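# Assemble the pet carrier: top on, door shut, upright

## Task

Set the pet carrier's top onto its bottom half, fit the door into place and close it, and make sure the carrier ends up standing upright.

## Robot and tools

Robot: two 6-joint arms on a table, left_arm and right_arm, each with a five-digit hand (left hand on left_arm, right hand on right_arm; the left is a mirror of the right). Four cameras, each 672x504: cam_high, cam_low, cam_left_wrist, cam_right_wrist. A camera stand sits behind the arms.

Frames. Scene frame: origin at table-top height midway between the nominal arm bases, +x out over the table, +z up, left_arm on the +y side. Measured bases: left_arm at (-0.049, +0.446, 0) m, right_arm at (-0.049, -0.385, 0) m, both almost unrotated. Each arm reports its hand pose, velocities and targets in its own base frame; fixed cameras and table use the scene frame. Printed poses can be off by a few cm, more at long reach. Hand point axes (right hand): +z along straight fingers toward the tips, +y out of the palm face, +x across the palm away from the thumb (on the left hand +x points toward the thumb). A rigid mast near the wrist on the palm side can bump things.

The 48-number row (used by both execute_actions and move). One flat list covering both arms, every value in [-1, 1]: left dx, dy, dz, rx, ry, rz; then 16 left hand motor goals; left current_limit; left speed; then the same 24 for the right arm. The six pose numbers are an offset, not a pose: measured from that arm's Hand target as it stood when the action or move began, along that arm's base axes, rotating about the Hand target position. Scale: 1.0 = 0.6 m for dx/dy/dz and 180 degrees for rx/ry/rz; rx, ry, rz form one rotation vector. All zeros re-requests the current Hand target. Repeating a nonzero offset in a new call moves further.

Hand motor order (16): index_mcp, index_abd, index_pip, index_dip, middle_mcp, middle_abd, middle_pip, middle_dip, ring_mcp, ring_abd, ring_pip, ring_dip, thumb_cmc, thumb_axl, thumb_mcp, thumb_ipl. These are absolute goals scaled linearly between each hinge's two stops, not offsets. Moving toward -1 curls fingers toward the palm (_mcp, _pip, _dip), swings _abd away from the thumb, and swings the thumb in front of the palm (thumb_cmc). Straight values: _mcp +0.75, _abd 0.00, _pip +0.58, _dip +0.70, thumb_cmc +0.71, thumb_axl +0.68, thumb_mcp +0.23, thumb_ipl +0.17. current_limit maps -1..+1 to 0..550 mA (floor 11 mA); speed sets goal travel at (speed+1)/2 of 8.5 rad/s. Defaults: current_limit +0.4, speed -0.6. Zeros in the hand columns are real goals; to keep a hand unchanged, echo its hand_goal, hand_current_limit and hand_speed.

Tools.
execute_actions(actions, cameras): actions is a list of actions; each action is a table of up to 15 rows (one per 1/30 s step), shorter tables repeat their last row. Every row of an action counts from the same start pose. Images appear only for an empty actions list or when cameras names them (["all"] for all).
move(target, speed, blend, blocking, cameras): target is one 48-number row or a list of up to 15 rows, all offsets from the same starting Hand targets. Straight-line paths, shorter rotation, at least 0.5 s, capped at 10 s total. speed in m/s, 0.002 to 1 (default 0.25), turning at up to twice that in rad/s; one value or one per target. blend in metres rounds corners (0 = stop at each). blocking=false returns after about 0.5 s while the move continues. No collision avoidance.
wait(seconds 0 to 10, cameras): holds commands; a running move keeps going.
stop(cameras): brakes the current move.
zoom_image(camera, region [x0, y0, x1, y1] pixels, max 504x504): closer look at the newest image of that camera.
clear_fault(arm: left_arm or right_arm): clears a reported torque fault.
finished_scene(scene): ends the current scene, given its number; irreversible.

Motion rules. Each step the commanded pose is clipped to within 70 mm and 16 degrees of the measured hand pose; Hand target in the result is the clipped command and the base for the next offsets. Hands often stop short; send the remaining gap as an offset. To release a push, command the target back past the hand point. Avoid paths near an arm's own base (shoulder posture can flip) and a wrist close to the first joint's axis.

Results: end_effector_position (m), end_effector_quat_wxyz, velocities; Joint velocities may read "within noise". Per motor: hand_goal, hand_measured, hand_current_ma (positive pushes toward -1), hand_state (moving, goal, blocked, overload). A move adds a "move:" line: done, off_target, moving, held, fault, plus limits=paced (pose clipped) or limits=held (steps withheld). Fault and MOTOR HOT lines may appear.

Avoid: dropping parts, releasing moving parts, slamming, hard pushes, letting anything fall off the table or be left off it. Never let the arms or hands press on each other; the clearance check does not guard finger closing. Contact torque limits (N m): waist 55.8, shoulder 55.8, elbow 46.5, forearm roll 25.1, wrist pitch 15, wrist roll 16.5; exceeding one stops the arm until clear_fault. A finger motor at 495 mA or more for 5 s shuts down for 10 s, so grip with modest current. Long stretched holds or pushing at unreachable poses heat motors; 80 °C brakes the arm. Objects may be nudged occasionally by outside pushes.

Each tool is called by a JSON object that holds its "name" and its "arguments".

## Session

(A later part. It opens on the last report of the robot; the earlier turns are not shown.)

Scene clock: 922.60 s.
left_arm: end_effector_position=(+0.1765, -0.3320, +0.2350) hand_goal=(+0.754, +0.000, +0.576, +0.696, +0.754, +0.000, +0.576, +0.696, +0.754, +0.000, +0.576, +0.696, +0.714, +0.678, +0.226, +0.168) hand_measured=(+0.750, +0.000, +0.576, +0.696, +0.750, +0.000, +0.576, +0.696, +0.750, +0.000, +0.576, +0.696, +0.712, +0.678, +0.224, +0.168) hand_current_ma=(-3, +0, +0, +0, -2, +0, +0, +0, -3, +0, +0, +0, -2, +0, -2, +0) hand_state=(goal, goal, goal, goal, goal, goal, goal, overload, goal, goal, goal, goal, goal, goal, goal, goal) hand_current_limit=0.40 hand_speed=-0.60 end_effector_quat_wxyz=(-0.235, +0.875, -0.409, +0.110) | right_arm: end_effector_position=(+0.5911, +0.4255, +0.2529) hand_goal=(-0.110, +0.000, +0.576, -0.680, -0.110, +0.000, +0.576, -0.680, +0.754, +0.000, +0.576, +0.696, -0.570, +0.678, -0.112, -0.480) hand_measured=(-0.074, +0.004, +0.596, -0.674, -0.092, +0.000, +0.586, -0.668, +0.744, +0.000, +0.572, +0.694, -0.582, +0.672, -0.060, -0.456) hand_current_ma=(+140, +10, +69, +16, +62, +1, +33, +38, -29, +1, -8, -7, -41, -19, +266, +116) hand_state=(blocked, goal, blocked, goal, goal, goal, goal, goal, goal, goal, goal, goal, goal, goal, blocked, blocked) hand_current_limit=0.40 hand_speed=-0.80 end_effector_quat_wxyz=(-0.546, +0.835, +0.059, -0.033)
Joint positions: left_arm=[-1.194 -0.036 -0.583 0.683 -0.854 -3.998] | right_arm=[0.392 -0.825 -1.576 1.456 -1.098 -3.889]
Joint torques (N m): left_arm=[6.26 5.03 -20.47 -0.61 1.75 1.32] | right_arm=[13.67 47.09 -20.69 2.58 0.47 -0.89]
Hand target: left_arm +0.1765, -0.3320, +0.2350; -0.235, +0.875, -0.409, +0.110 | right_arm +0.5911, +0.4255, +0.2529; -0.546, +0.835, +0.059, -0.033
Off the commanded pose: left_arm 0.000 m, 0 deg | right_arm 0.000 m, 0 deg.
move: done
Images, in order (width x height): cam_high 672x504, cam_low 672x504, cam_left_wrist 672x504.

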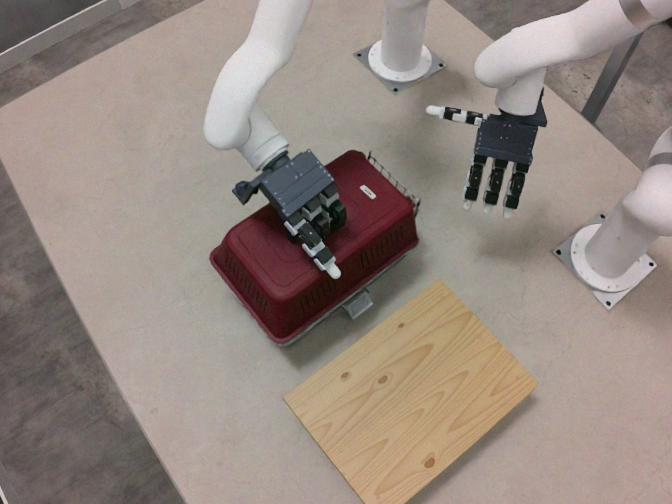

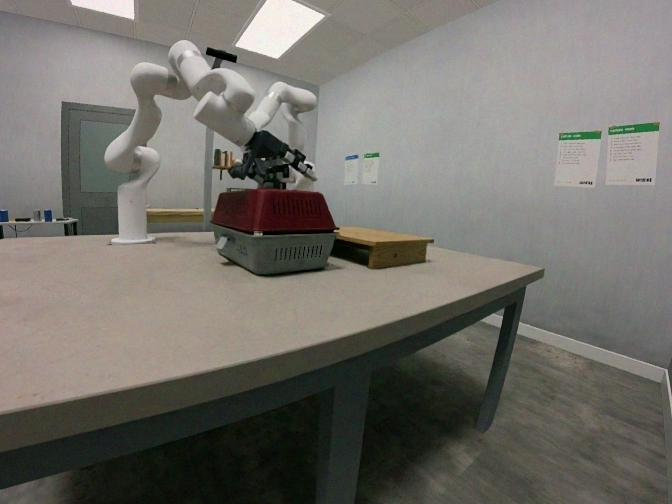

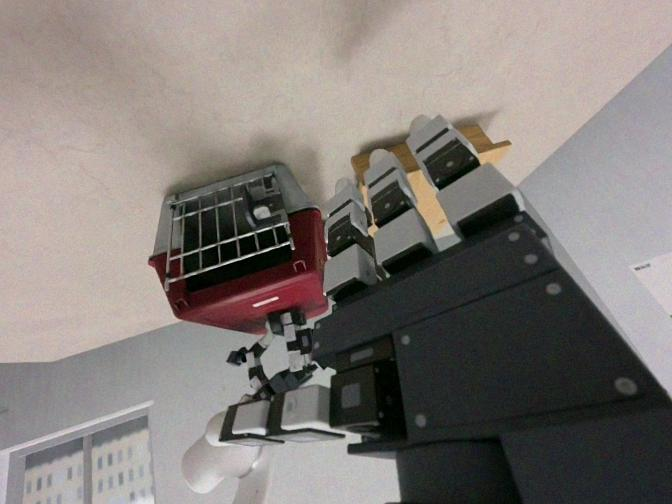

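{"name": "move", "arguments": {"target": [0.008,-0.095,-0.058,0,0,0, 0.753,0,0.98,0.98, 0.754,0,0.576,0.696, 0.754,0,0.576,0.696, 0.714,0.678,0.226,0.168, 0.4,-0.6, 0,0,0,0.0028,0.0042,0, -0.11,0,0.576,-0.68, -0.11,0,0.576,-0.68, 0.753,0,0.576,0.696, -0.571,0.678,-0.112,-0.481, 0.4,-0.8], "cameras": ["cam_high","cam_low","cam_left_wrist"], "speed": 0.15}}

{"name": "zoom_image", "arguments": {"camera": "cam_left_wrist", "region": [130, 130, 410, 350]}}

{"name": "zoom_image", "arguments": {"camera": "cam_low", "region": [200, 190, 350, 290]}}

{"name": "zoom_image", "arguments": {"camera": "cam_high", "region": [300, 100, 500, 280]}}

Scene clock: 940.30 s.
left_arm: end_effector_position=(+0.1813, -0.3890, +0.2002) hand_goal=(+0.754, +0.000, +0.980, +0.980, +0.754, +0.000, +0.576, +0.696, +0.754, +0.000, +0.576, +0.696, +0.714, +0.678, +0.226, +0.168) hand_measured=(+0.748, +0.000, +0.974, +0.976, +0.750, +0.000, +0.576, +0.696, +0.750, +0.000, +0.576, +0.696, +0.712, +0.678, +0.224, +0.168) hand_current_ma=(-5, +0, -6, -2, -3, +0, +0, +0, -4, +0, +0, +0, -2, +0, -2, +0) hand_state=(goal, goal, goal, goal, goal, goal, goal, overload, goal, goal, goal, goal, goal, goal, goal, goal) hand_current_limit=0.40 hand_speed=-0.60 end_effector_quat_wxyz=(-0.235, +0.875, -0.409, +0.110) | right_arm: end_effector_position=(+0.5911, +0.4255, +0.2529) hand_goal=(-0.110, +0.000, +0.576, -0.680, -0.110, +0.000, +0.576, -0.680, +0.754, +0.000, +0.576, +0.696, -0.570, +0.678, -0.112, -0.480) hand_measured=(-0.074, +0.004, +0.596, -0.674, -0.092, +0.000, +0.586, -0.668, +0.744, +0.000, +0.572, +0.694, -0.582, +0.672, -0.060, -0.456) hand_current_ma=(+137, +10, +69, +16, +63, +1, +33, +34, -29, +1, -8, -7, -41, -21, +265, +116) hand_state=(blocked, goal, blocked, goal, goal, goal, goal, goal, goal, goal, goal, goal, goal, goal, blocked, blocked) hand_current_limit=0.40 hand_speed=-0.80 end_effector_quat_wxyz=(-0.550, +0.833, +0.056, -0.038)
Joint positions: left_arm=[-1.233 -0.234 -0.709 0.703 -0.811 -4.08] | right_arm=[0.389 -0.831 -1.582 1.46 -1.11 -3.881]
Joint torques (N m): left_arm=[-8.72 10.14 -19.85 2.16 1.92 -2] | right_arm=[-12.37 49.03 -23.9 2.99 -2.86 1.26]
Hand target: left_arm +0.1813, -0.3890, +0.2002; -0.235, +0.875, -0.409, +0.110 | right_arm +0.5911, +0.4255, +0.2529; -0.550, +0.833, +0.056, -0.038
Off the commanded pose: left_arm 0.000 m, 0 deg | right_arm 0.000 m, 0 deg.
move: done
Images, in order (width x height): cam_high 672x504, cam_low 672x504, cam_left_wrist 672x504.

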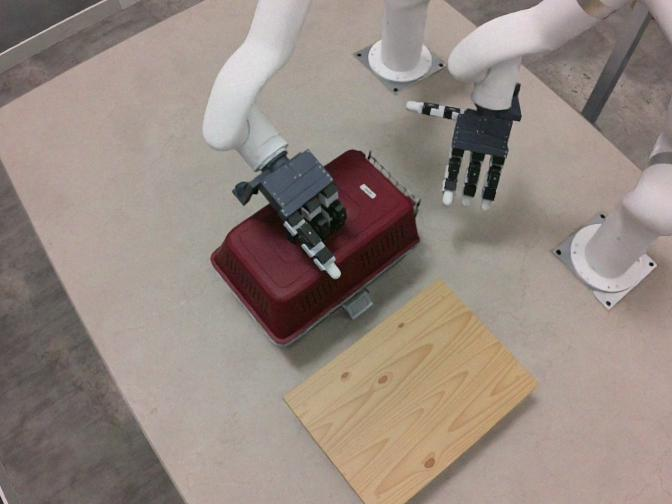

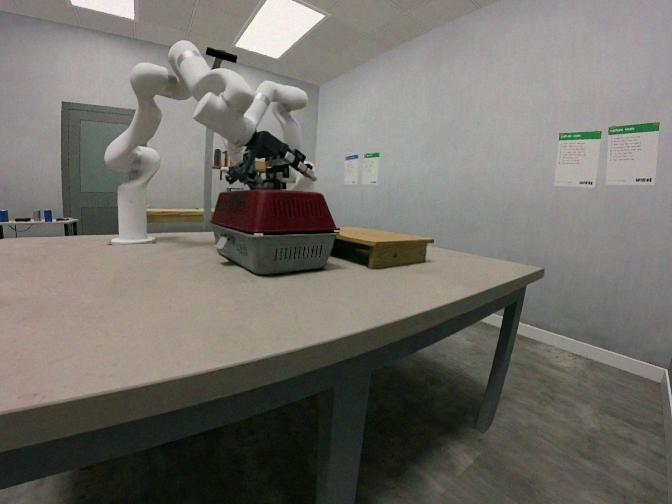

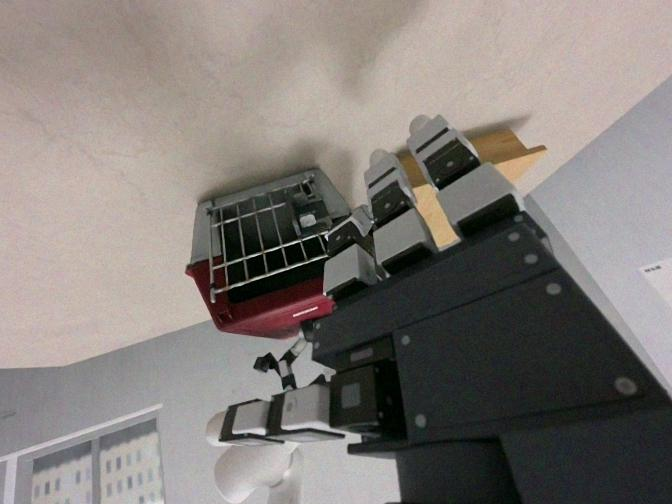

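Scaled by 1.800 from the camera's 672x504 image, which has a finer 960x720 frame.

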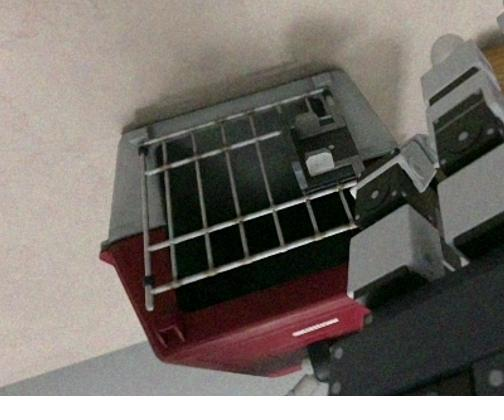

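Scaled by 3.360 from the camera's 672x504 image, which has a finer 960x720 frame.

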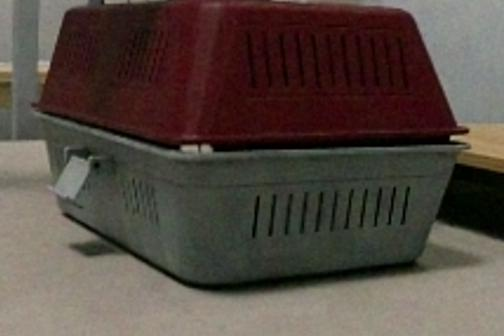

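Scaled by 2.520 from the camera's 672x504 image, which has a finer 960x720 frame.

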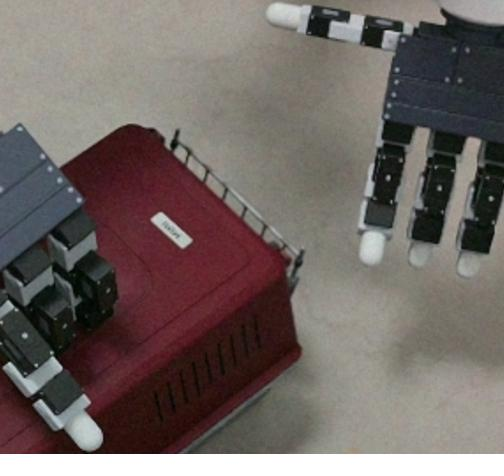

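{"name": "move", "arguments": {"target": [0.033,-0.075,0,0,0,0, 0.753,0,0.98,0.98, 0.754,0,0.576,0.696, 0.754,0,0.576,0.696, 0.714,0.678,0.226,0.168, 0.4,-0.6, 0,0,0,0,0,0, -0.11,0,0.576,-0.68, -0.11,0,0.576,-0.68, 0.753,0,0.576,0.696, -0.571,0.678,-0.112,-0.481, 0.4,-0.8], "cameras": ["cam_high","cam_left_wrist"], "speed": 0.1}}

{"name": "zoom_image", "arguments": {"camera": "cam_left_wrist", "region": [130, 130, 410, 350]}}

{"name": "zoom_image", "arguments": {"camera": "cam_high", "region": [350, 130, 470, 250]}}

Scene clock: 948.47 s.
left_arm: end_effector_position=(+0.2011, -0.4340, +0.2002) hand_goal=(+0.754, +0.000, +0.980, +0.980, +0.754, +0.000, +0.576, +0.696, +0.754, +0.000, +0.576, +0.696, +0.714, +0.678, +0.226, +0.168) hand_measured=(+0.748, +0.000, +0.974, +0.976, +0.750, +0.000, +0.576, +0.696, +0.750, +0.000, +0.576, +0.696, +0.712, +0.678, +0.224, +0.168) hand_current_ma=(-5, +0, -6, -2, -3, +0, +0, +0, -4, +0, +0, +0, -2, +0, -2, +0) hand_state=(goal, goal, goal, goal, goal, goal, goal, overload, goal, goal, goal, goal, goal, goal, goal, goal) hand_current_limit=0.40 hand_speed=-0.60 end_effector_quat_wxyz=(-0.235, +0.875, -0.409, +0.110) | right_arm: end_effector_position=(+0.5911, +0.4255, +0.2529) hand_goal=(-0.110, +0.000, +0.576, -0.680, -0.110, +0.000, +0.576, -0.680, +0.754, +0.000, +0.576, +0.696, -0.570, +0.678, -0.112, -0.480) hand_measured=(-0.074, +0.004, +0.596, -0.674, -0.092, +0.000, +0.586, -0.668, +0.744, +0.000, +0.572, +0.694, -0.582, +0.672, -0.060, -0.456) hand_current_ma=(+137, +10, +69, +16, +63, +1, +33, +34, -29, +1, -8, -7, -41, -21, +265, +116) hand_state=(blocked, goal, blocked, goal, goal, goal, goal, goal, goal, goal, goal, goal, goal, goal, blocked, blocked) hand_current_limit=0.40 hand_speed=-0.80 end_effector_quat_wxyz=(-0.550, +0.833, +0.056, -0.038)
Joint positions: left_arm=[-1.225 -0.338 -0.847 0.688 -0.835 -4.047] | right_arm=[0.389 -0.831 -1.582 1.46 -1.11 -3.881]
Joint torques (N m): left_arm=[6 14.33 -20.46 -0.77 -2.82 1.44] | right_arm=[-11.35 47.11 -23.74 2.58 -2.69 1.31]
Hand target: left_arm +0.2011, -0.4340, +0.2002; -0.235, +0.875, -0.409, +0.110 | right_arm +0.5911, +0.4255, +0.2529; -0.550, +0.833, +0.056, -0.038
Off the commanded pose: left_arm 0.000 m, 0 deg | right_arm 0.000 m, 0 deg.
move: done
Images, in order (width x height): cam_high 672x504, cam_left_wrist 672x504.

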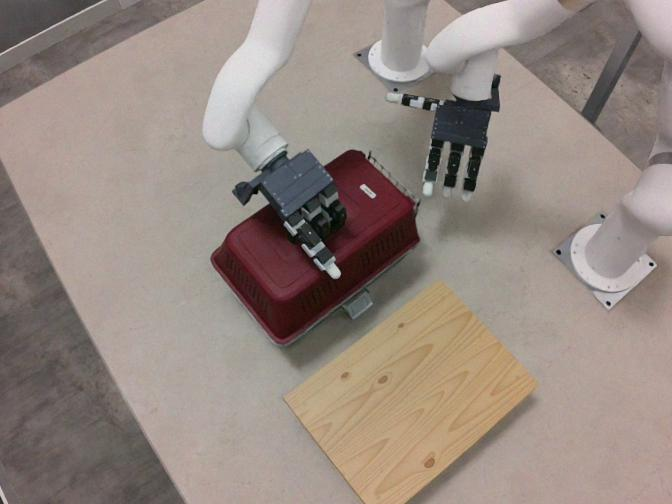

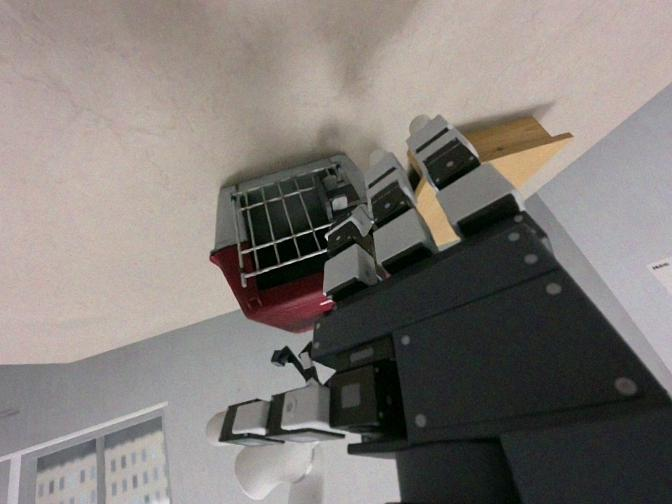

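Scaled by 1.800 from the camera's 672x504 image, which has a finer 960x720 frame.

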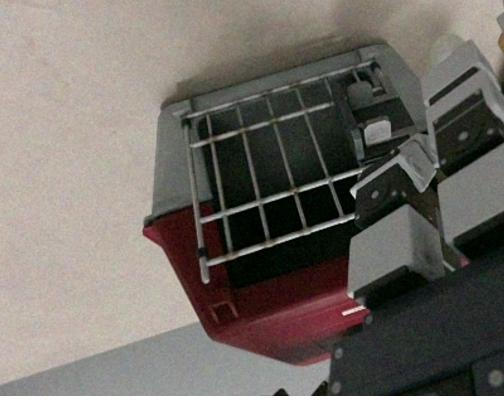

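Scaled by 4.200 from the camera's 672x504 image, which has a finer 960x720 frame.

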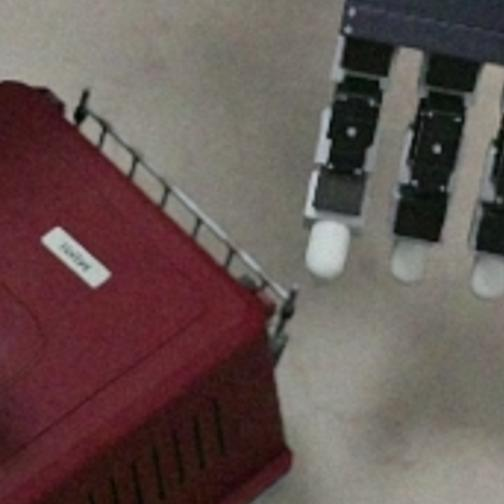

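{"name": "move", "arguments": {"target": [0.03,0,0,0,0,0, 0.753,0,0.98,0.98, 0.754,0,0.576,0.696, 0.754,0,0.576,0.696, 0.714,0.678,0.226,0.168, 0.4,-0.6, 0,0,0,0,0,0, -0.11,0,0.576,-0.68, -0.11,0,0.576,-0.68, 0.753,0,0.576,0.696, -0.571,0.678,-0.112,-0.481, 0.4,-0.8], "cameras": ["cam_high","cam_left_wrist"], "speed": 0.05}}

{"name": "zoom_image", "arguments": {"camera": "cam_left_wrist", "region": [170, 130, 450, 350]}}

{"name": "zoom_image", "arguments": {"camera": "cam_high", "region": [350, 130, 470, 250]}}

Scene clock: 959.47 s.
left_arm: end_effector_position=(+0.2191, -0.4340, +0.2002) hand_goal=(+0.754, +0.000, +0.980, +0.980, +0.754, +0.000, +0.576, +0.696, +0.754, +0.000, +0.576, +0.696, +0.714, +0.678, +0.226, +0.168) hand_measured=(+0.748, +0.000, +0.974, +0.976, +0.750, +0.000, +0.576, +0.696, +0.750, +0.000, +0.576, +0.696, +0.712, +0.678, +0.224, +0.168) hand_current_ma=(-5, +0, -6, -2, -3, +0, +0, +0, -4, +0, +0, +0, -2, +0, -2, +0) hand_state=(goal, goal, goal, goal, goal, goal, goal, overload, goal, goal, goal, goal, goal, goal, goal, goal) hand_current_limit=0.40 hand_speed=-0.60 end_effector_quat_wxyz=(-0.235, +0.875, -0.409, +0.110) | right_arm: end_effector_position=(+0.5911, +0.4255, +0.2529) hand_goal=(-0.110, +0.000, +0.576, -0.680, -0.110, +0.000, +0.576, -0.680, +0.754, +0.000, +0.576, +0.696, -0.570, +0.678, -0.112, -0.480) hand_measured=(-0.074, +0.004, +0.596, -0.674, -0.092, +0.000, +0.586, -0.668, +0.744, +0.000, +0.572, +0.694, -0.582, +0.672, -0.060, -0.456) hand_current_ma=(+137, +10, +69, +16, +63, +1, +33, +34, -29, +1, -8, -7, -41, -21, +265, +116) hand_state=(blocked, goal, blocked, goal, goal, goal, goal, goal, goal, goal, goal, goal, goal, goal, blocked, blocked) hand_current_limit=0.40 hand_speed=-0.80 end_effector_quat_wxyz=(-0.550, +0.833, +0.056, -0.038)
Joint positions: left_arm=[-1.19 -0.351 -0.865 0.703 -0.827 -4.024] | right_arm=[0.389 -0.831 -1.582 1.46 -1.11 -3.881]
Joint torques (N m): left_arm=[6.65 14.23 -20.44 2.14 1.86 1.62] | right_arm=[-12.46 47.39 -23.73 2.88 -2.7 1.05]
Hand target: left_arm +0.2191, -0.4340, +0.2002; -0.235, +0.875, -0.409, +0.110 | right_arm +0.5911, +0.4255, +0.2529; -0.550, +0.833, +0.056, -0.038
Off the commanded pose: left_arm 0.000 m, 0 deg | right_arm 0.000 m, 0 deg.
move: done
Images, in order (width x height): cam_high 672x504, cam_left_wrist 672x504.

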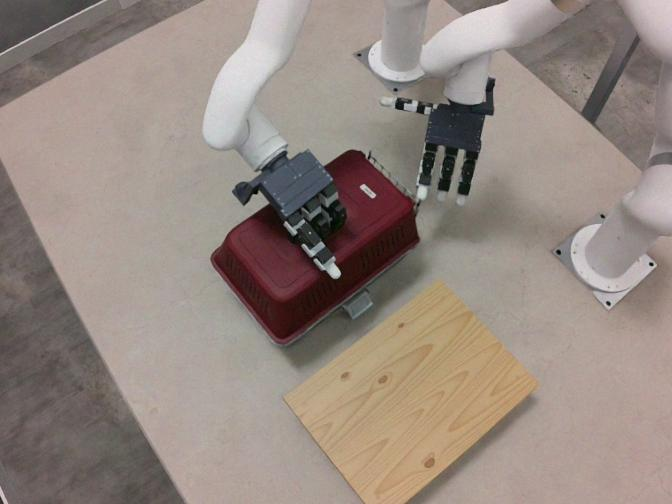

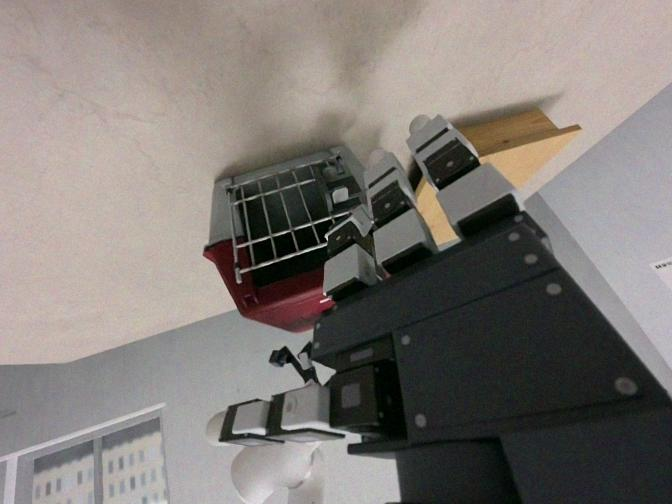

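Scaled by 1.800 from the camera's 672x504 image, which has a finer 960x720 frame.

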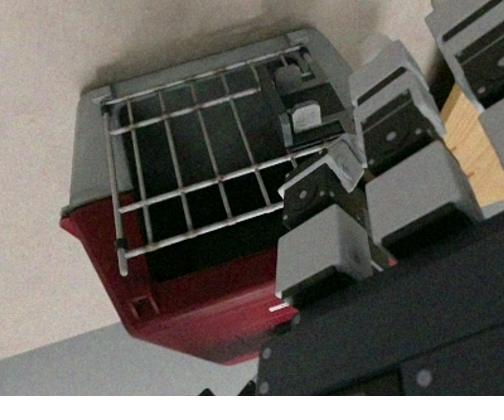

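Scaled by 4.200 from the camera's 672x504 image, which has a finer 960x720 frame.

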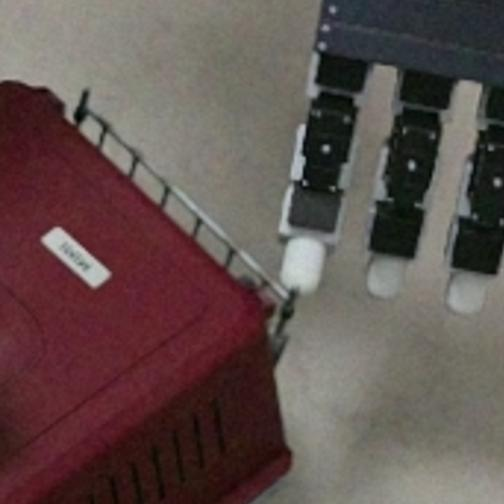

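{"name": "move", "arguments": {"target": [0.025,0,0,0,0,0, 0.753,0,0.98,0.98, 0.754,0,0.576,0.696, 0.754,0,0.576,0.696, 0.714,0.678,0.226,0.168, 0.4,-0.6, 0,0,0,0,0,0, -0.11,0,0.576,-0.68, -0.11,0,0.576,-0.68, 0.753,0,0.576,0.696, -0.571,0.678,-0.112,-0.481, 0.4,-0.8], "cameras": ["cam_high","cam_left_wrist"], "speed": 0.04}}

{"name": "zoom_image", "arguments": {"camera": "cam_left_wrist", "region": [170, 130, 450, 350]}}

{"name": "zoom_image", "arguments": {"camera": "cam_high", "region": [350, 130, 470, 250]}}

Scene clock: 964.90 s.
left_arm: end_effector_position=(+0.2341, -0.4340, +0.2002) hand_goal=(+0.754, +0.000, +0.980, +0.980, +0.754, +0.000, +0.576, +0.696, +0.754, +0.000, +0.576, +0.696, +0.714, +0.678, +0.226, +0.168) hand_measured=(+0.748, +0.000, +0.974, +0.976, +0.750, +0.000, +0.576, +0.696, +0.750, +0.000, +0.576, +0.696, +0.712, +0.678, +0.224, +0.168) hand_current_ma=(-6, +0, -6, -2, -3, +0, +0, +0, -4, +0, +0, +0, -2, +0, -2, +0) hand_state=(goal, goal, goal, goal, goal, goal, goal, overload, goal, goal, goal, goal, goal, goal, goal, goal) hand_current_limit=0.40 hand_speed=-0.60 end_effector_quat_wxyz=(-0.235, +0.875, -0.409, +0.110) | right_arm: end_effector_position=(+0.5911, +0.4255, +0.2529) hand_goal=(-0.110, +0.000, +0.576, -0.680, -0.110, +0.000, +0.576, -0.680, +0.754, +0.000, +0.576, +0.696, -0.570, +0.678, -0.112, -0.480) hand_measured=(-0.074, +0.004, +0.596, -0.674, -0.092, +0.000, +0.586, -0.668, +0.744, +0.000, +0.572, +0.694, -0.582, +0.672, -0.060, -0.456) hand_current_ma=(+137, +10, +69, +16, +63, +1, +33, +34, -29, +1, -8, -7, -41, -21, +265, +116) hand_state=(blocked, goal, blocked, goal, goal, goal, goal, goal, goal, goal, goal, goal, goal, goal, blocked, blocked) hand_current_limit=0.40 hand_speed=-0.80 end_effector_quat_wxyz=(-0.550, +0.833, +0.056, -0.038)
Joint positions: left_arm=[-1.161 -0.363 -0.882 0.716 -0.822 -4.005] | right_arm=[0.389 -0.831 -1.582 1.46 -1.11 -3.881]
Joint torques (N m): left_arm=[8.01 15.88 -20.69 2.18 2.01 1.51] | right_arm=[-12.33 46.67 -23.33 3.08 -2.75 1.01]
Hand target: left_arm +0.2341, -0.4340, +0.2002; -0.235, +0.875, -0.409, +0.110 | right_arm +0.5911, +0.4255, +0.2529; -0.550, +0.833, +0.056, -0.038
Off the commanded pose: left_arm 0.000 m, 0 deg | right_arm 0.000 m, 0 deg.
move: done
Images, in order (width x height): cam_high 672x504, cam_left_wrist 672x504.

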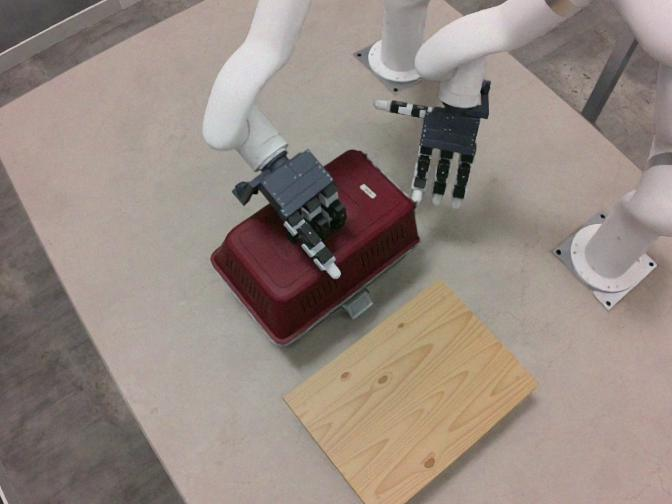

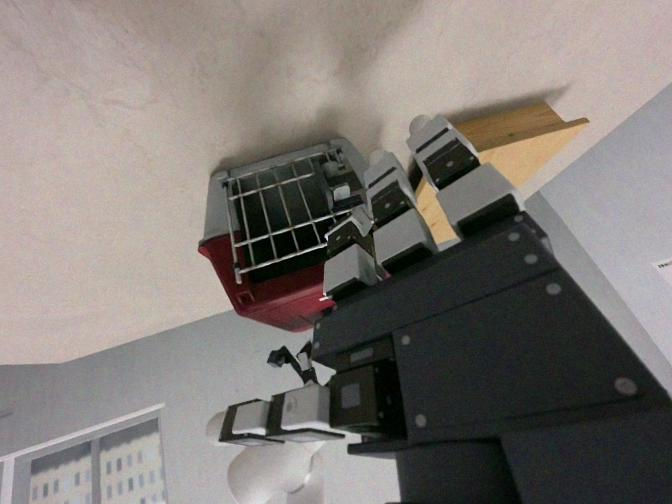

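Scaled by 1.800 from the camera's 672x504 image, which has a finer 960x720 frame.

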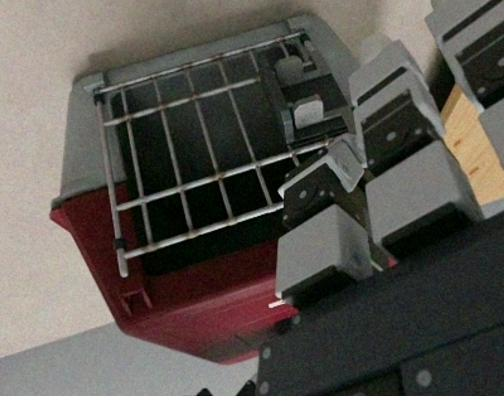

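Scaled by 4.200 from the camera's 672x504 image, which has a finer 960x720 frame.

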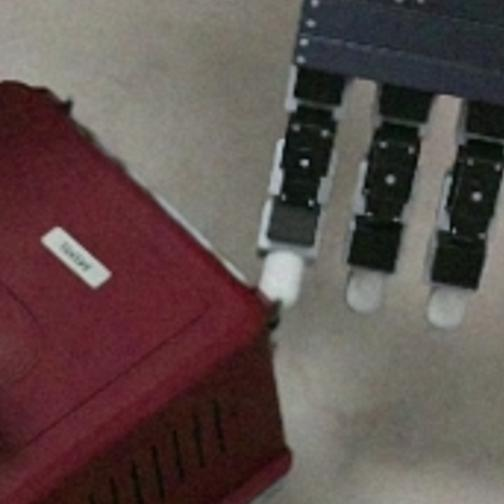

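{"name": "zoom_image", "arguments": {"camera": "cam_high", "region": [355, 140, 425, 215]}}

{"name": "zoom_image", "arguments": {"camera": "cam_left_wrist", "region": [190, 220, 290, 320]}}

Scaled by 6.720 from the camera's 672x504 image, which has a finer 960x720 frame.

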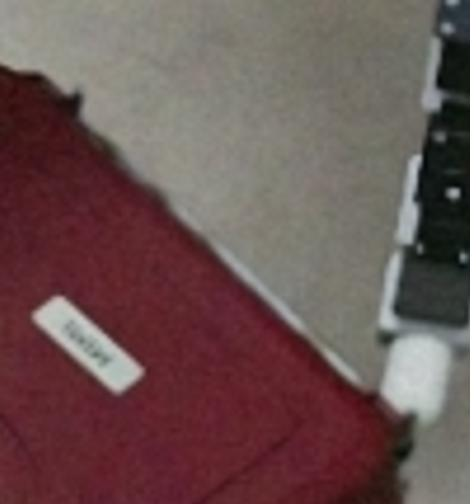

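Scaled by 5.040 from the camera's 672x504 image, which has a finer 960x720 frame.

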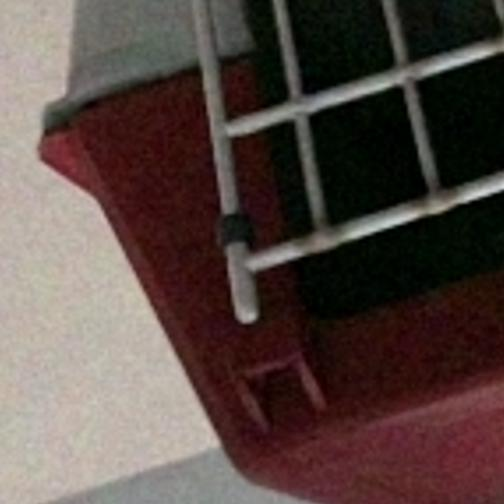

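{"name": "move", "arguments": {"target": [0.013,0,0,0,0,0, 0.753,0,0.98,0.98, 0.754,0,0.576,0.696, 0.754,0,0.576,0.696, 0.714,0.678,0.226,0.168, 0.4,-0.6, 0,0,0,0,0,0, -0.11,0,0.576,-0.68, -0.11,0,0.576,-0.68, 0.753,0,0.576,0.696, -0.571,0.678,-0.112,-0.481, 0.4,-0.8], "cameras": ["cam_high","cam_left_wrist"], "speed": 0.04}}

{"name": "zoom_image", "arguments": {"camera": "cam_high", "region": [355, 140, 425, 215]}}

{"name": "zoom_image", "arguments": {"camera": "cam_left_wrist", "region": [190, 220, 290, 320]}}

Scene clock: 976.40 s.
left_arm: end_effector_position=(+0.2419, -0.4340, +0.2002) hand_goal=(+0.754, +0.000, +0.980, +0.980, +0.754, +0.000, +0.576, +0.696, +0.754, +0.000, +0.576, +0.696, +0.714, +0.678, +0.226, +0.168) hand_measured=(+0.742, -0.002, +0.974, +0.976, +0.750, +0.000, +0.576, +0.696, +0.750, +0.000, +0.576, +0.696, +0.712, +0.678, +0.224, +0.168) hand_current_ma=(-14, -1, -6, -2, -3, +0, +0, +0, -4, +0, +0, +0, -2, +0, -2, +0) hand_state=(goal, goal, goal, goal, goal, goal, goal, overload, goal, goal, goal, goal, goal, goal, goal, goal) hand_current_limit=0.40 hand_speed=-0.60 end_effector_quat_wxyz=(-0.235, +0.875, -0.409, +0.110) | right_arm: end_effector_position=(+0.5911, +0.4255, +0.2529) hand_goal=(-0.110, +0.000, +0.576, -0.680, -0.110, +0.000, +0.576, -0.680, +0.754, +0.000, +0.576, +0.696, -0.570, +0.678, -0.112, -0.480) hand_measured=(-0.074, +0.004, +0.596, -0.674, -0.092, +0.000, +0.586, -0.668, +0.744, +0.000, +0.572, +0.694, -0.582, +0.672, -0.060, -0.456) hand_current_ma=(+137, +9, +69, +16, +63, +1, +33, +34, -29, +1, -8, -7, -41, -21, +265, +116) hand_state=(blocked, goal, blocked, goal, goal, goal, goal, goal, goal, goal, goal, goal, goal, goal, blocked, blocked) hand_current_limit=0.40 hand_speed=-0.80 end_effector_quat_wxyz=(-0.550, +0.833, +0.056, -0.038)
Joint positions: left_arm=[-1.146 -0.369 -0.891 0.722 -0.819 -3.995] | right_arm=[0.389 -0.831 -1.582 1.46 -1.11 -3.881]
Joint torques (N m): left_arm=[6.37 14.52 -20.9 2.19 1.87 1.49] | right_arm=[-11.43 47.59 -22.84 2.8 -2.74 0.93]
Hand target: left_arm +0.2419, -0.4340, +0.2002; -0.235, +0.875, -0.409, +0.110 | right_arm +0.5911, +0.4255, +0.2529; -0.550, +0.833, +0.056, -0.038
Off the commanded pose: left_arm 0.000 m, 0 deg | right_arm 0.000 m, 0 deg.
move: done
Images, in order (width x height): cam_high 672x504, cam_left_wrist 672x504.

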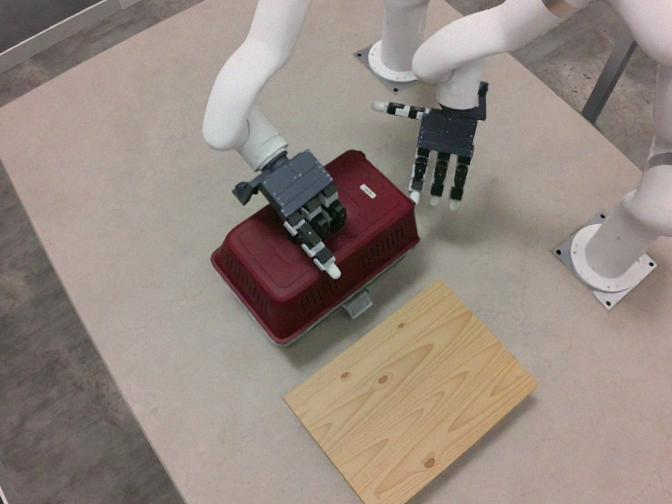

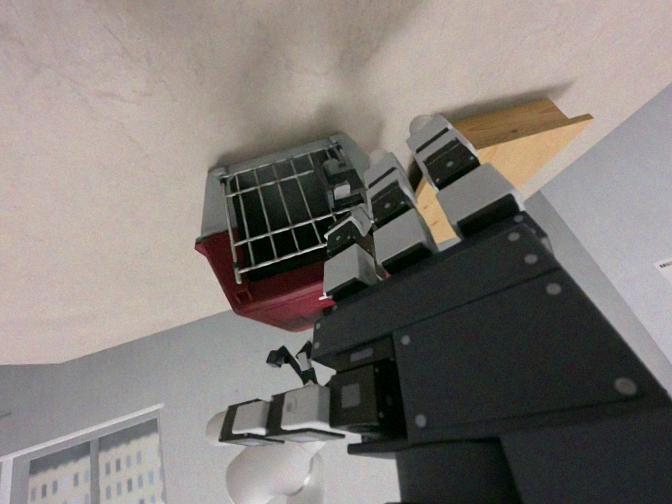

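Scaled by 6.720 from the camera's 672x504 image, which has a finer 960x720 frame.

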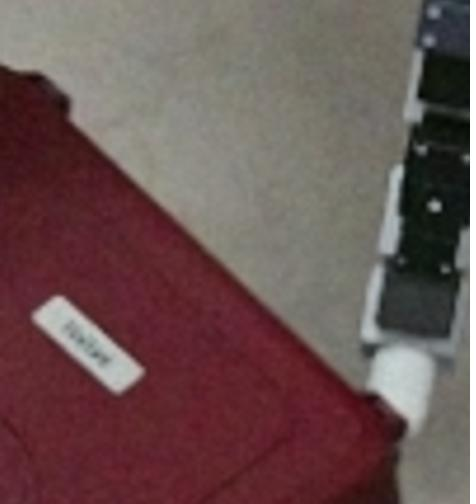

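Scaled by 5.040 from the camera's 672x504 image, which has a finer 960x720 frame.

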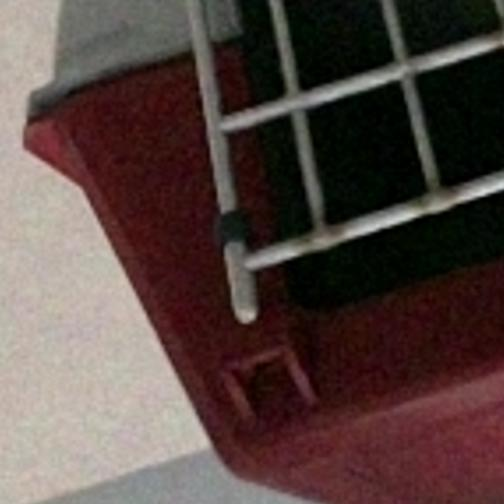

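{"name": "move", "arguments": {"target": [0.013,0,0,0,0,0, 0.753,0,0.98,0.98, 0.754,0,0.576,0.696, 0.754,0,0.576,0.696, 0.714,0.678,0.226,0.168, 0.4,-0.6, 0,0,0,0,0,0, -0.11,0,0.576,-0.68, -0.11,0,0.576,-0.68, 0.753,0,0.576,0.696, -0.571,0.678,-0.112,-0.481, 0.4,-0.8], "cameras": ["cam_high","cam_left_wrist"], "speed": 0.04}}

{"name": "zoom_image", "arguments": {"camera": "cam_high", "region": [355, 140, 425, 215]}}

{"name": "zoom_image", "arguments": {"camera": "cam_left_wrist", "region": [190, 220, 290, 320]}}

Scene clock: 989.07 s.
left_arm: end_effector_position=(+0.2497, -0.4340, +0.2002) hand_goal=(+0.754, +0.000, +0.980, +0.980, +0.754, +0.000, +0.576, +0.696, +0.754, +0.000, +0.576, +0.696, +0.714, +0.678, +0.226, +0.168) hand_measured=(+0.718, -0.018, +0.966, +0.976, +0.750, +0.000, +0.576, +0.696, +0.750, +0.000, +0.576, +0.696, +0.712, +0.678, +0.224, +0.168) hand_current_ma=(-72, -19, -15, -3, -3, +0, +0, +0, -4, +0, +0, +0, -2, +0, -2, +0) hand_state=(blocked, goal, goal, goal, goal, goal, goal, overload, goal, goal, goal, goal, goal, goal, goal, goal) hand_current_limit=0.40 hand_speed=-0.60 end_effector_quat_wxyz=(-0.235, +0.875, -0.409, +0.110) | right_arm: end_effector_position=(+0.5911, +0.4255, +0.2529) hand_goal=(-0.110, +0.000, +0.576, -0.680, -0.110, +0.000, +0.576, -0.680, +0.754, +0.000, +0.576, +0.696, -0.570, +0.678, -0.112, -0.480) hand_measured=(-0.076, +0.000, +0.596, -0.674, -0.092, +0.000, +0.586, -0.668, +0.744, +0.000, +0.572, +0.694, -0.582, +0.670, -0.062, -0.456) hand_current_ma=(+132, +0, +69, +16, +63, -2, +33, +34, -29, +1, -8, -7, -41, -29, +254, +116) hand_state=(blocked, goal, blocked, goal, goal, goal, goal, goal, goal, goal, goal, goal, goal, goal, blocked, blocked) hand_current_limit=0.40 hand_speed=-0.80 end_effector_quat_wxyz=(-0.550, +0.833, +0.056, -0.038)
Joint positions: left_arm=[-1.131 -0.376 -0.901 0.728 -0.816 -3.985] | right_arm=[0.389 -0.831 -1.582 1.46 -1.11 -3.881]
Joint torques (N m): left_arm=[7.79 14.34 -20.88 2.28 1.91 1.51] | right_arm=[-10.59 48.47 -22.56 2.54 -2.67 0.86]
Hand target: left_arm +0.2497, -0.4340, +0.2002; -0.235, +0.875, -0.409, +0.110 | right_arm +0.5911, +0.4255, +0.2529; -0.550, +0.833, +0.056, -0.038
Off the commanded pose: left_arm 0.000 m, 0 deg | right_arm 0.000 m, 0 deg.
move: done
Images, in order (width x height): cam_high 672x504, cam_left_wrist 672x504.

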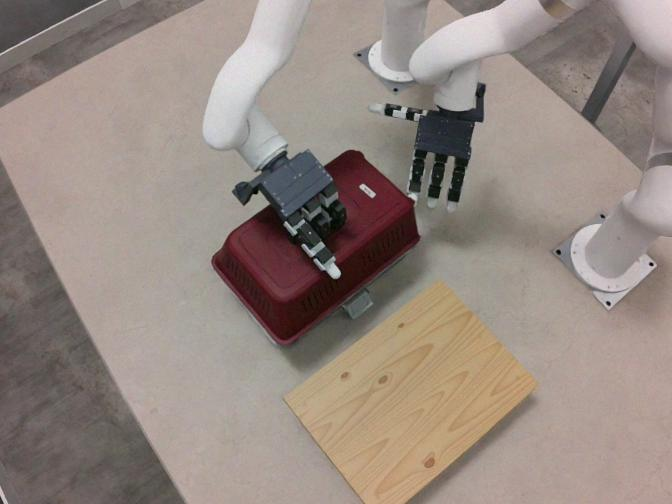

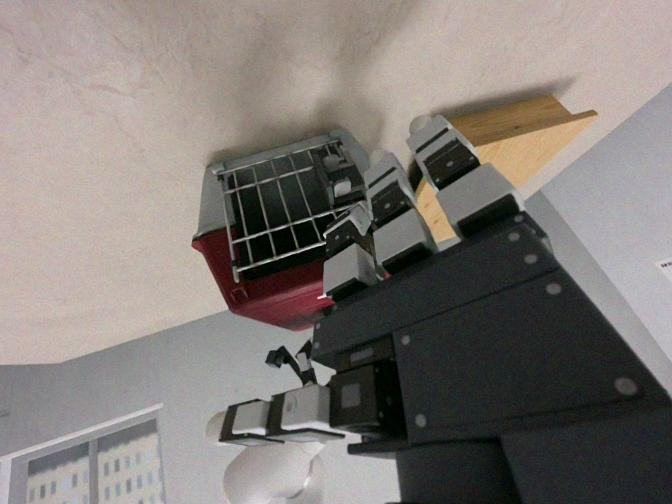

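Scaled by 6.720 from the camera's 672x504 image, which has a finer 960x720 frame.

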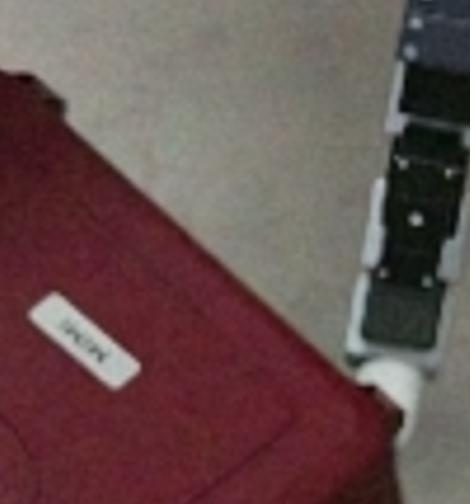

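Scaled by 5.040 from the camera's 672x504 image, which has a finer 960x720 frame.

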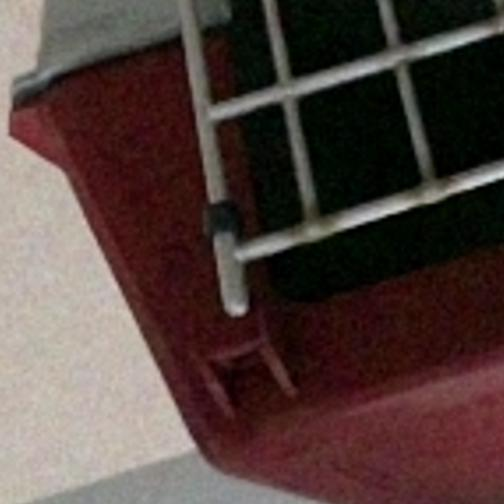

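{"name": "move", "arguments": {"target": [0,0,0,0,0,0, 0.753,0,0.98,0.98, 0.754,0,0.576,0.696, 0.754,0,0.576,0.696, 0.714,0.678,0.226,0.168, 0.4,-0.6, 0,0,-0.01,0,0,0, -0.11,0,0.576,-0.68, -0.11,0,0.576,-0.68, 0.753,0,0.576,0.696, -0.571,0.678,-0.112,-0.481, 0.4,-0.8], "cameras": ["cam_high","cam_low","cam_left_wrist"], "speed": 0.03}}

{"name": "zoom_image", "arguments": {"camera": "cam_low", "region": [200, 190, 350, 290]}}

{"name": "zoom_image", "arguments": {"camera": "cam_left_wrist", "region": [190, 220, 290, 320]}}

{"name": "zoom_image", "arguments": {"camera": "cam_left_wrist", "region": [180, 120, 400, 340]}}

Scene clock: 996.60 s.
left_arm: end_effector_position=(+0.2497, -0.4340, +0.2002) hand_goal=(+0.754, +0.000, +0.980, +0.980, +0.754, +0.000, +0.576, +0.696, +0.754, +0.000, +0.576, +0.696, +0.714, +0.678, +0.226, +0.168) hand_measured=(+0.718, -0.018, +0.966, +0.976, +0.750, +0.000, +0.576, +0.696, +0.750, +0.000, +0.576, +0.696, +0.712, +0.678, +0.224, +0.168) hand_current_ma=(-72, -19, -15, -3, -3, +0, +0, +0, -4, +0, +0, +0, -2, +0, -2, +0) hand_state=(blocked, goal, goal, goal, goal, goal, goal, overload, goal, goal, goal, goal, goal, goal, goal, goal) hand_current_limit=0.40 hand_speed=-0.60 end_effector_quat_wxyz=(-0.235, +0.875, -0.409, +0.110) | right_arm: end_effector_position=(+0.5911, +0.4255, +0.2470) hand_goal=(-0.110, +0.000, +0.576, -0.680, -0.110, +0.000, +0.576, -0.680, +0.754, +0.000, +0.576, +0.696, -0.570, +0.678, -0.112, -0.480) hand_measured=(-0.072, +0.000, +0.592, -0.676, -0.092, +0.000, +0.584, -0.676, +0.744, +0.000, +0.572, +0.694, -0.582, +0.670, -0.062, -0.480) hand_current_ma=(+149, +2, +52, +9, +65, -2, +21, +9, -29, +1, -8, -7, -39, -29, +249, +5) hand_state=(blocked, goal, goal, goal, goal, goal, goal, goal, goal, goal, goal, goal, goal, goal, blocked, goal) hand_current_limit=0.40 hand_speed=-0.80 end_effector_quat_wxyz=(-0.550, +0.833, +0.056, -0.038)
Joint positions: left_arm=[-1.131 -0.376 -0.901 0.728 -0.816 -3.985] | right_arm=[0.389 -0.839 -1.58 1.464 -1.109 -3.892]
Joint torques (N m): left_arm=[5.83 14.15 -21.04 2.43 1.94 1.36] | right_arm=[-6.72 39.7 -10.95 1.76 1 -1.1]
Hand target: left_arm +0.2497, -0.4340, +0.2002; -0.235, +0.875, -0.409, +0.110 | right_arm +0.5911, +0.4255, +0.2469; -0.550, +0.833, +0.056, -0.038
Off the commanded pose: left_arm 0.000 m, 0 deg | right_arm 0.000 m, 0 deg.
move: done
Images, in order (width x height): cam_high 672x504, cam_low 672x504, cam_left_wrist 672x504.

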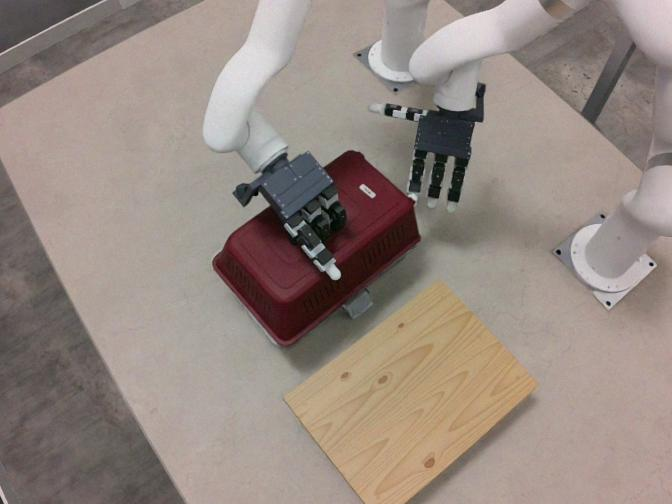

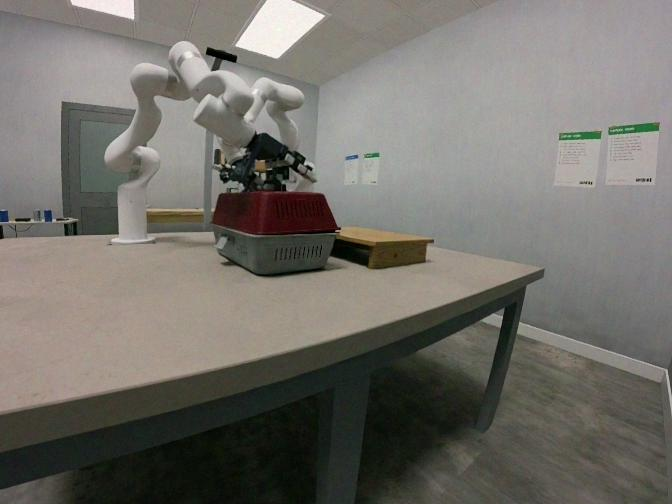

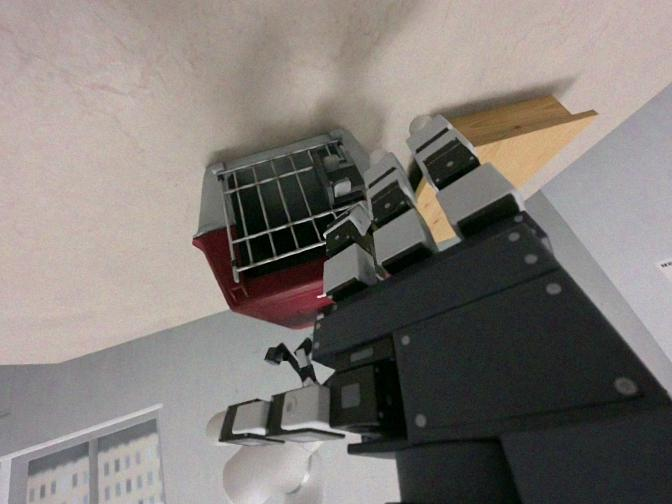

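Scaled by 3.360 from the camera's 672x504 image, which has a finer 960x720 frame.

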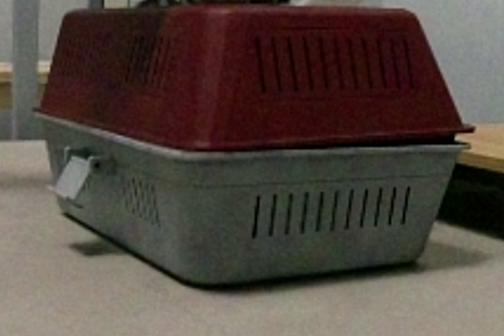

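Scaled by 5.040 from the camera's 672x504 image, which has a finer 960x720 frame.

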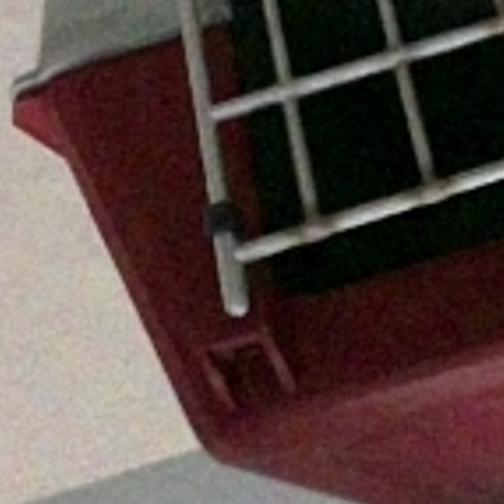

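Scaled by 2.291 from the camera's 672x504 image, which has a finer 960x720 frame.

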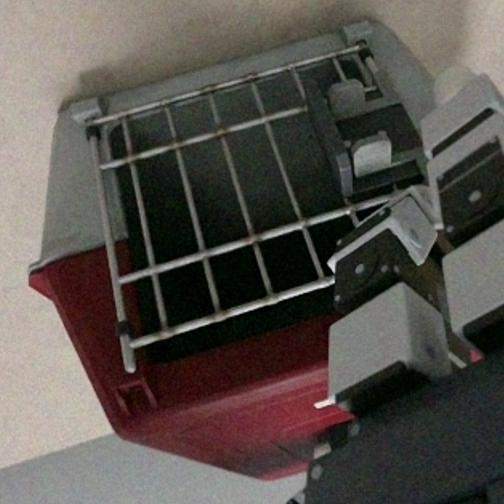

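{"name": "zoom_image", "arguments": {"camera": "cam_low", "region": [205, 205, 285, 265]}}

{"name": "zoom_image", "arguments": {"camera": "cam_low", "region": [275, 205, 355, 265]}}

{"name": "zoom_image", "arguments": {"camera": "cam_high", "region": [200, 220, 320, 360]}}

{"name": "zoom_image", "arguments": {"camera": "cam_high", "region": [310, 180, 440, 330]}}

Scaled by 6.300 from the camera's 672x504 image, which has a finer 960x720 frame.

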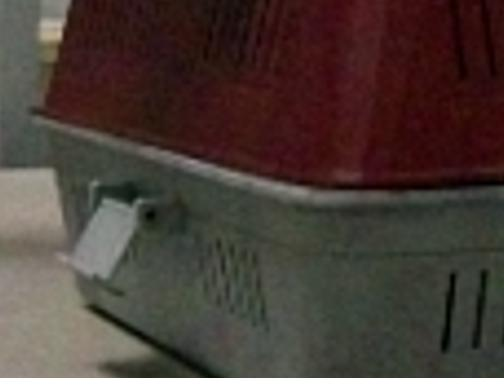

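Scaled by 6.300 from the camera's 672x504 image, which has a finer 960x720 frame.

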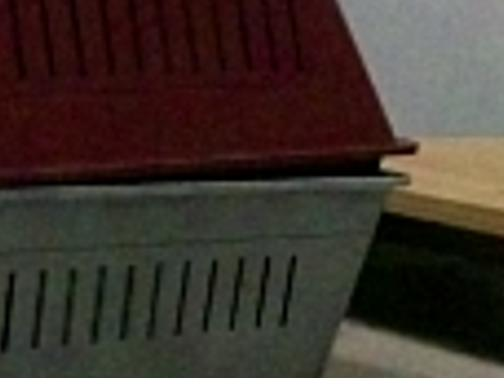

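Scaled by 3.600 from the camera's 672x504 image, which has a finer 960x720 frame.

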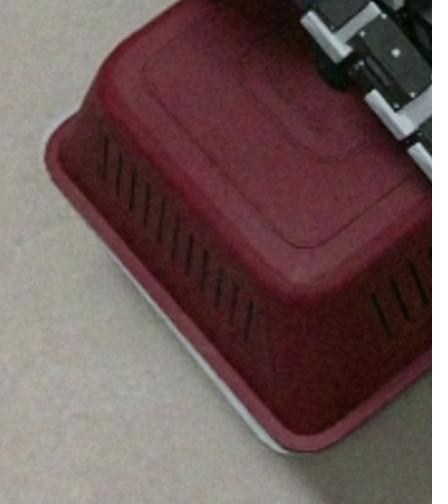

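Scaled by 3.360 from the camera's 672x504 image, which has a finer 960x720 frame.

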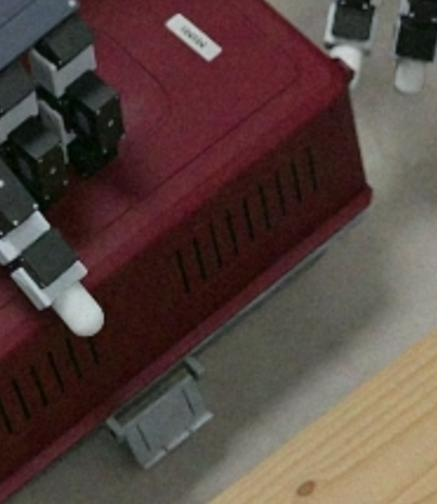

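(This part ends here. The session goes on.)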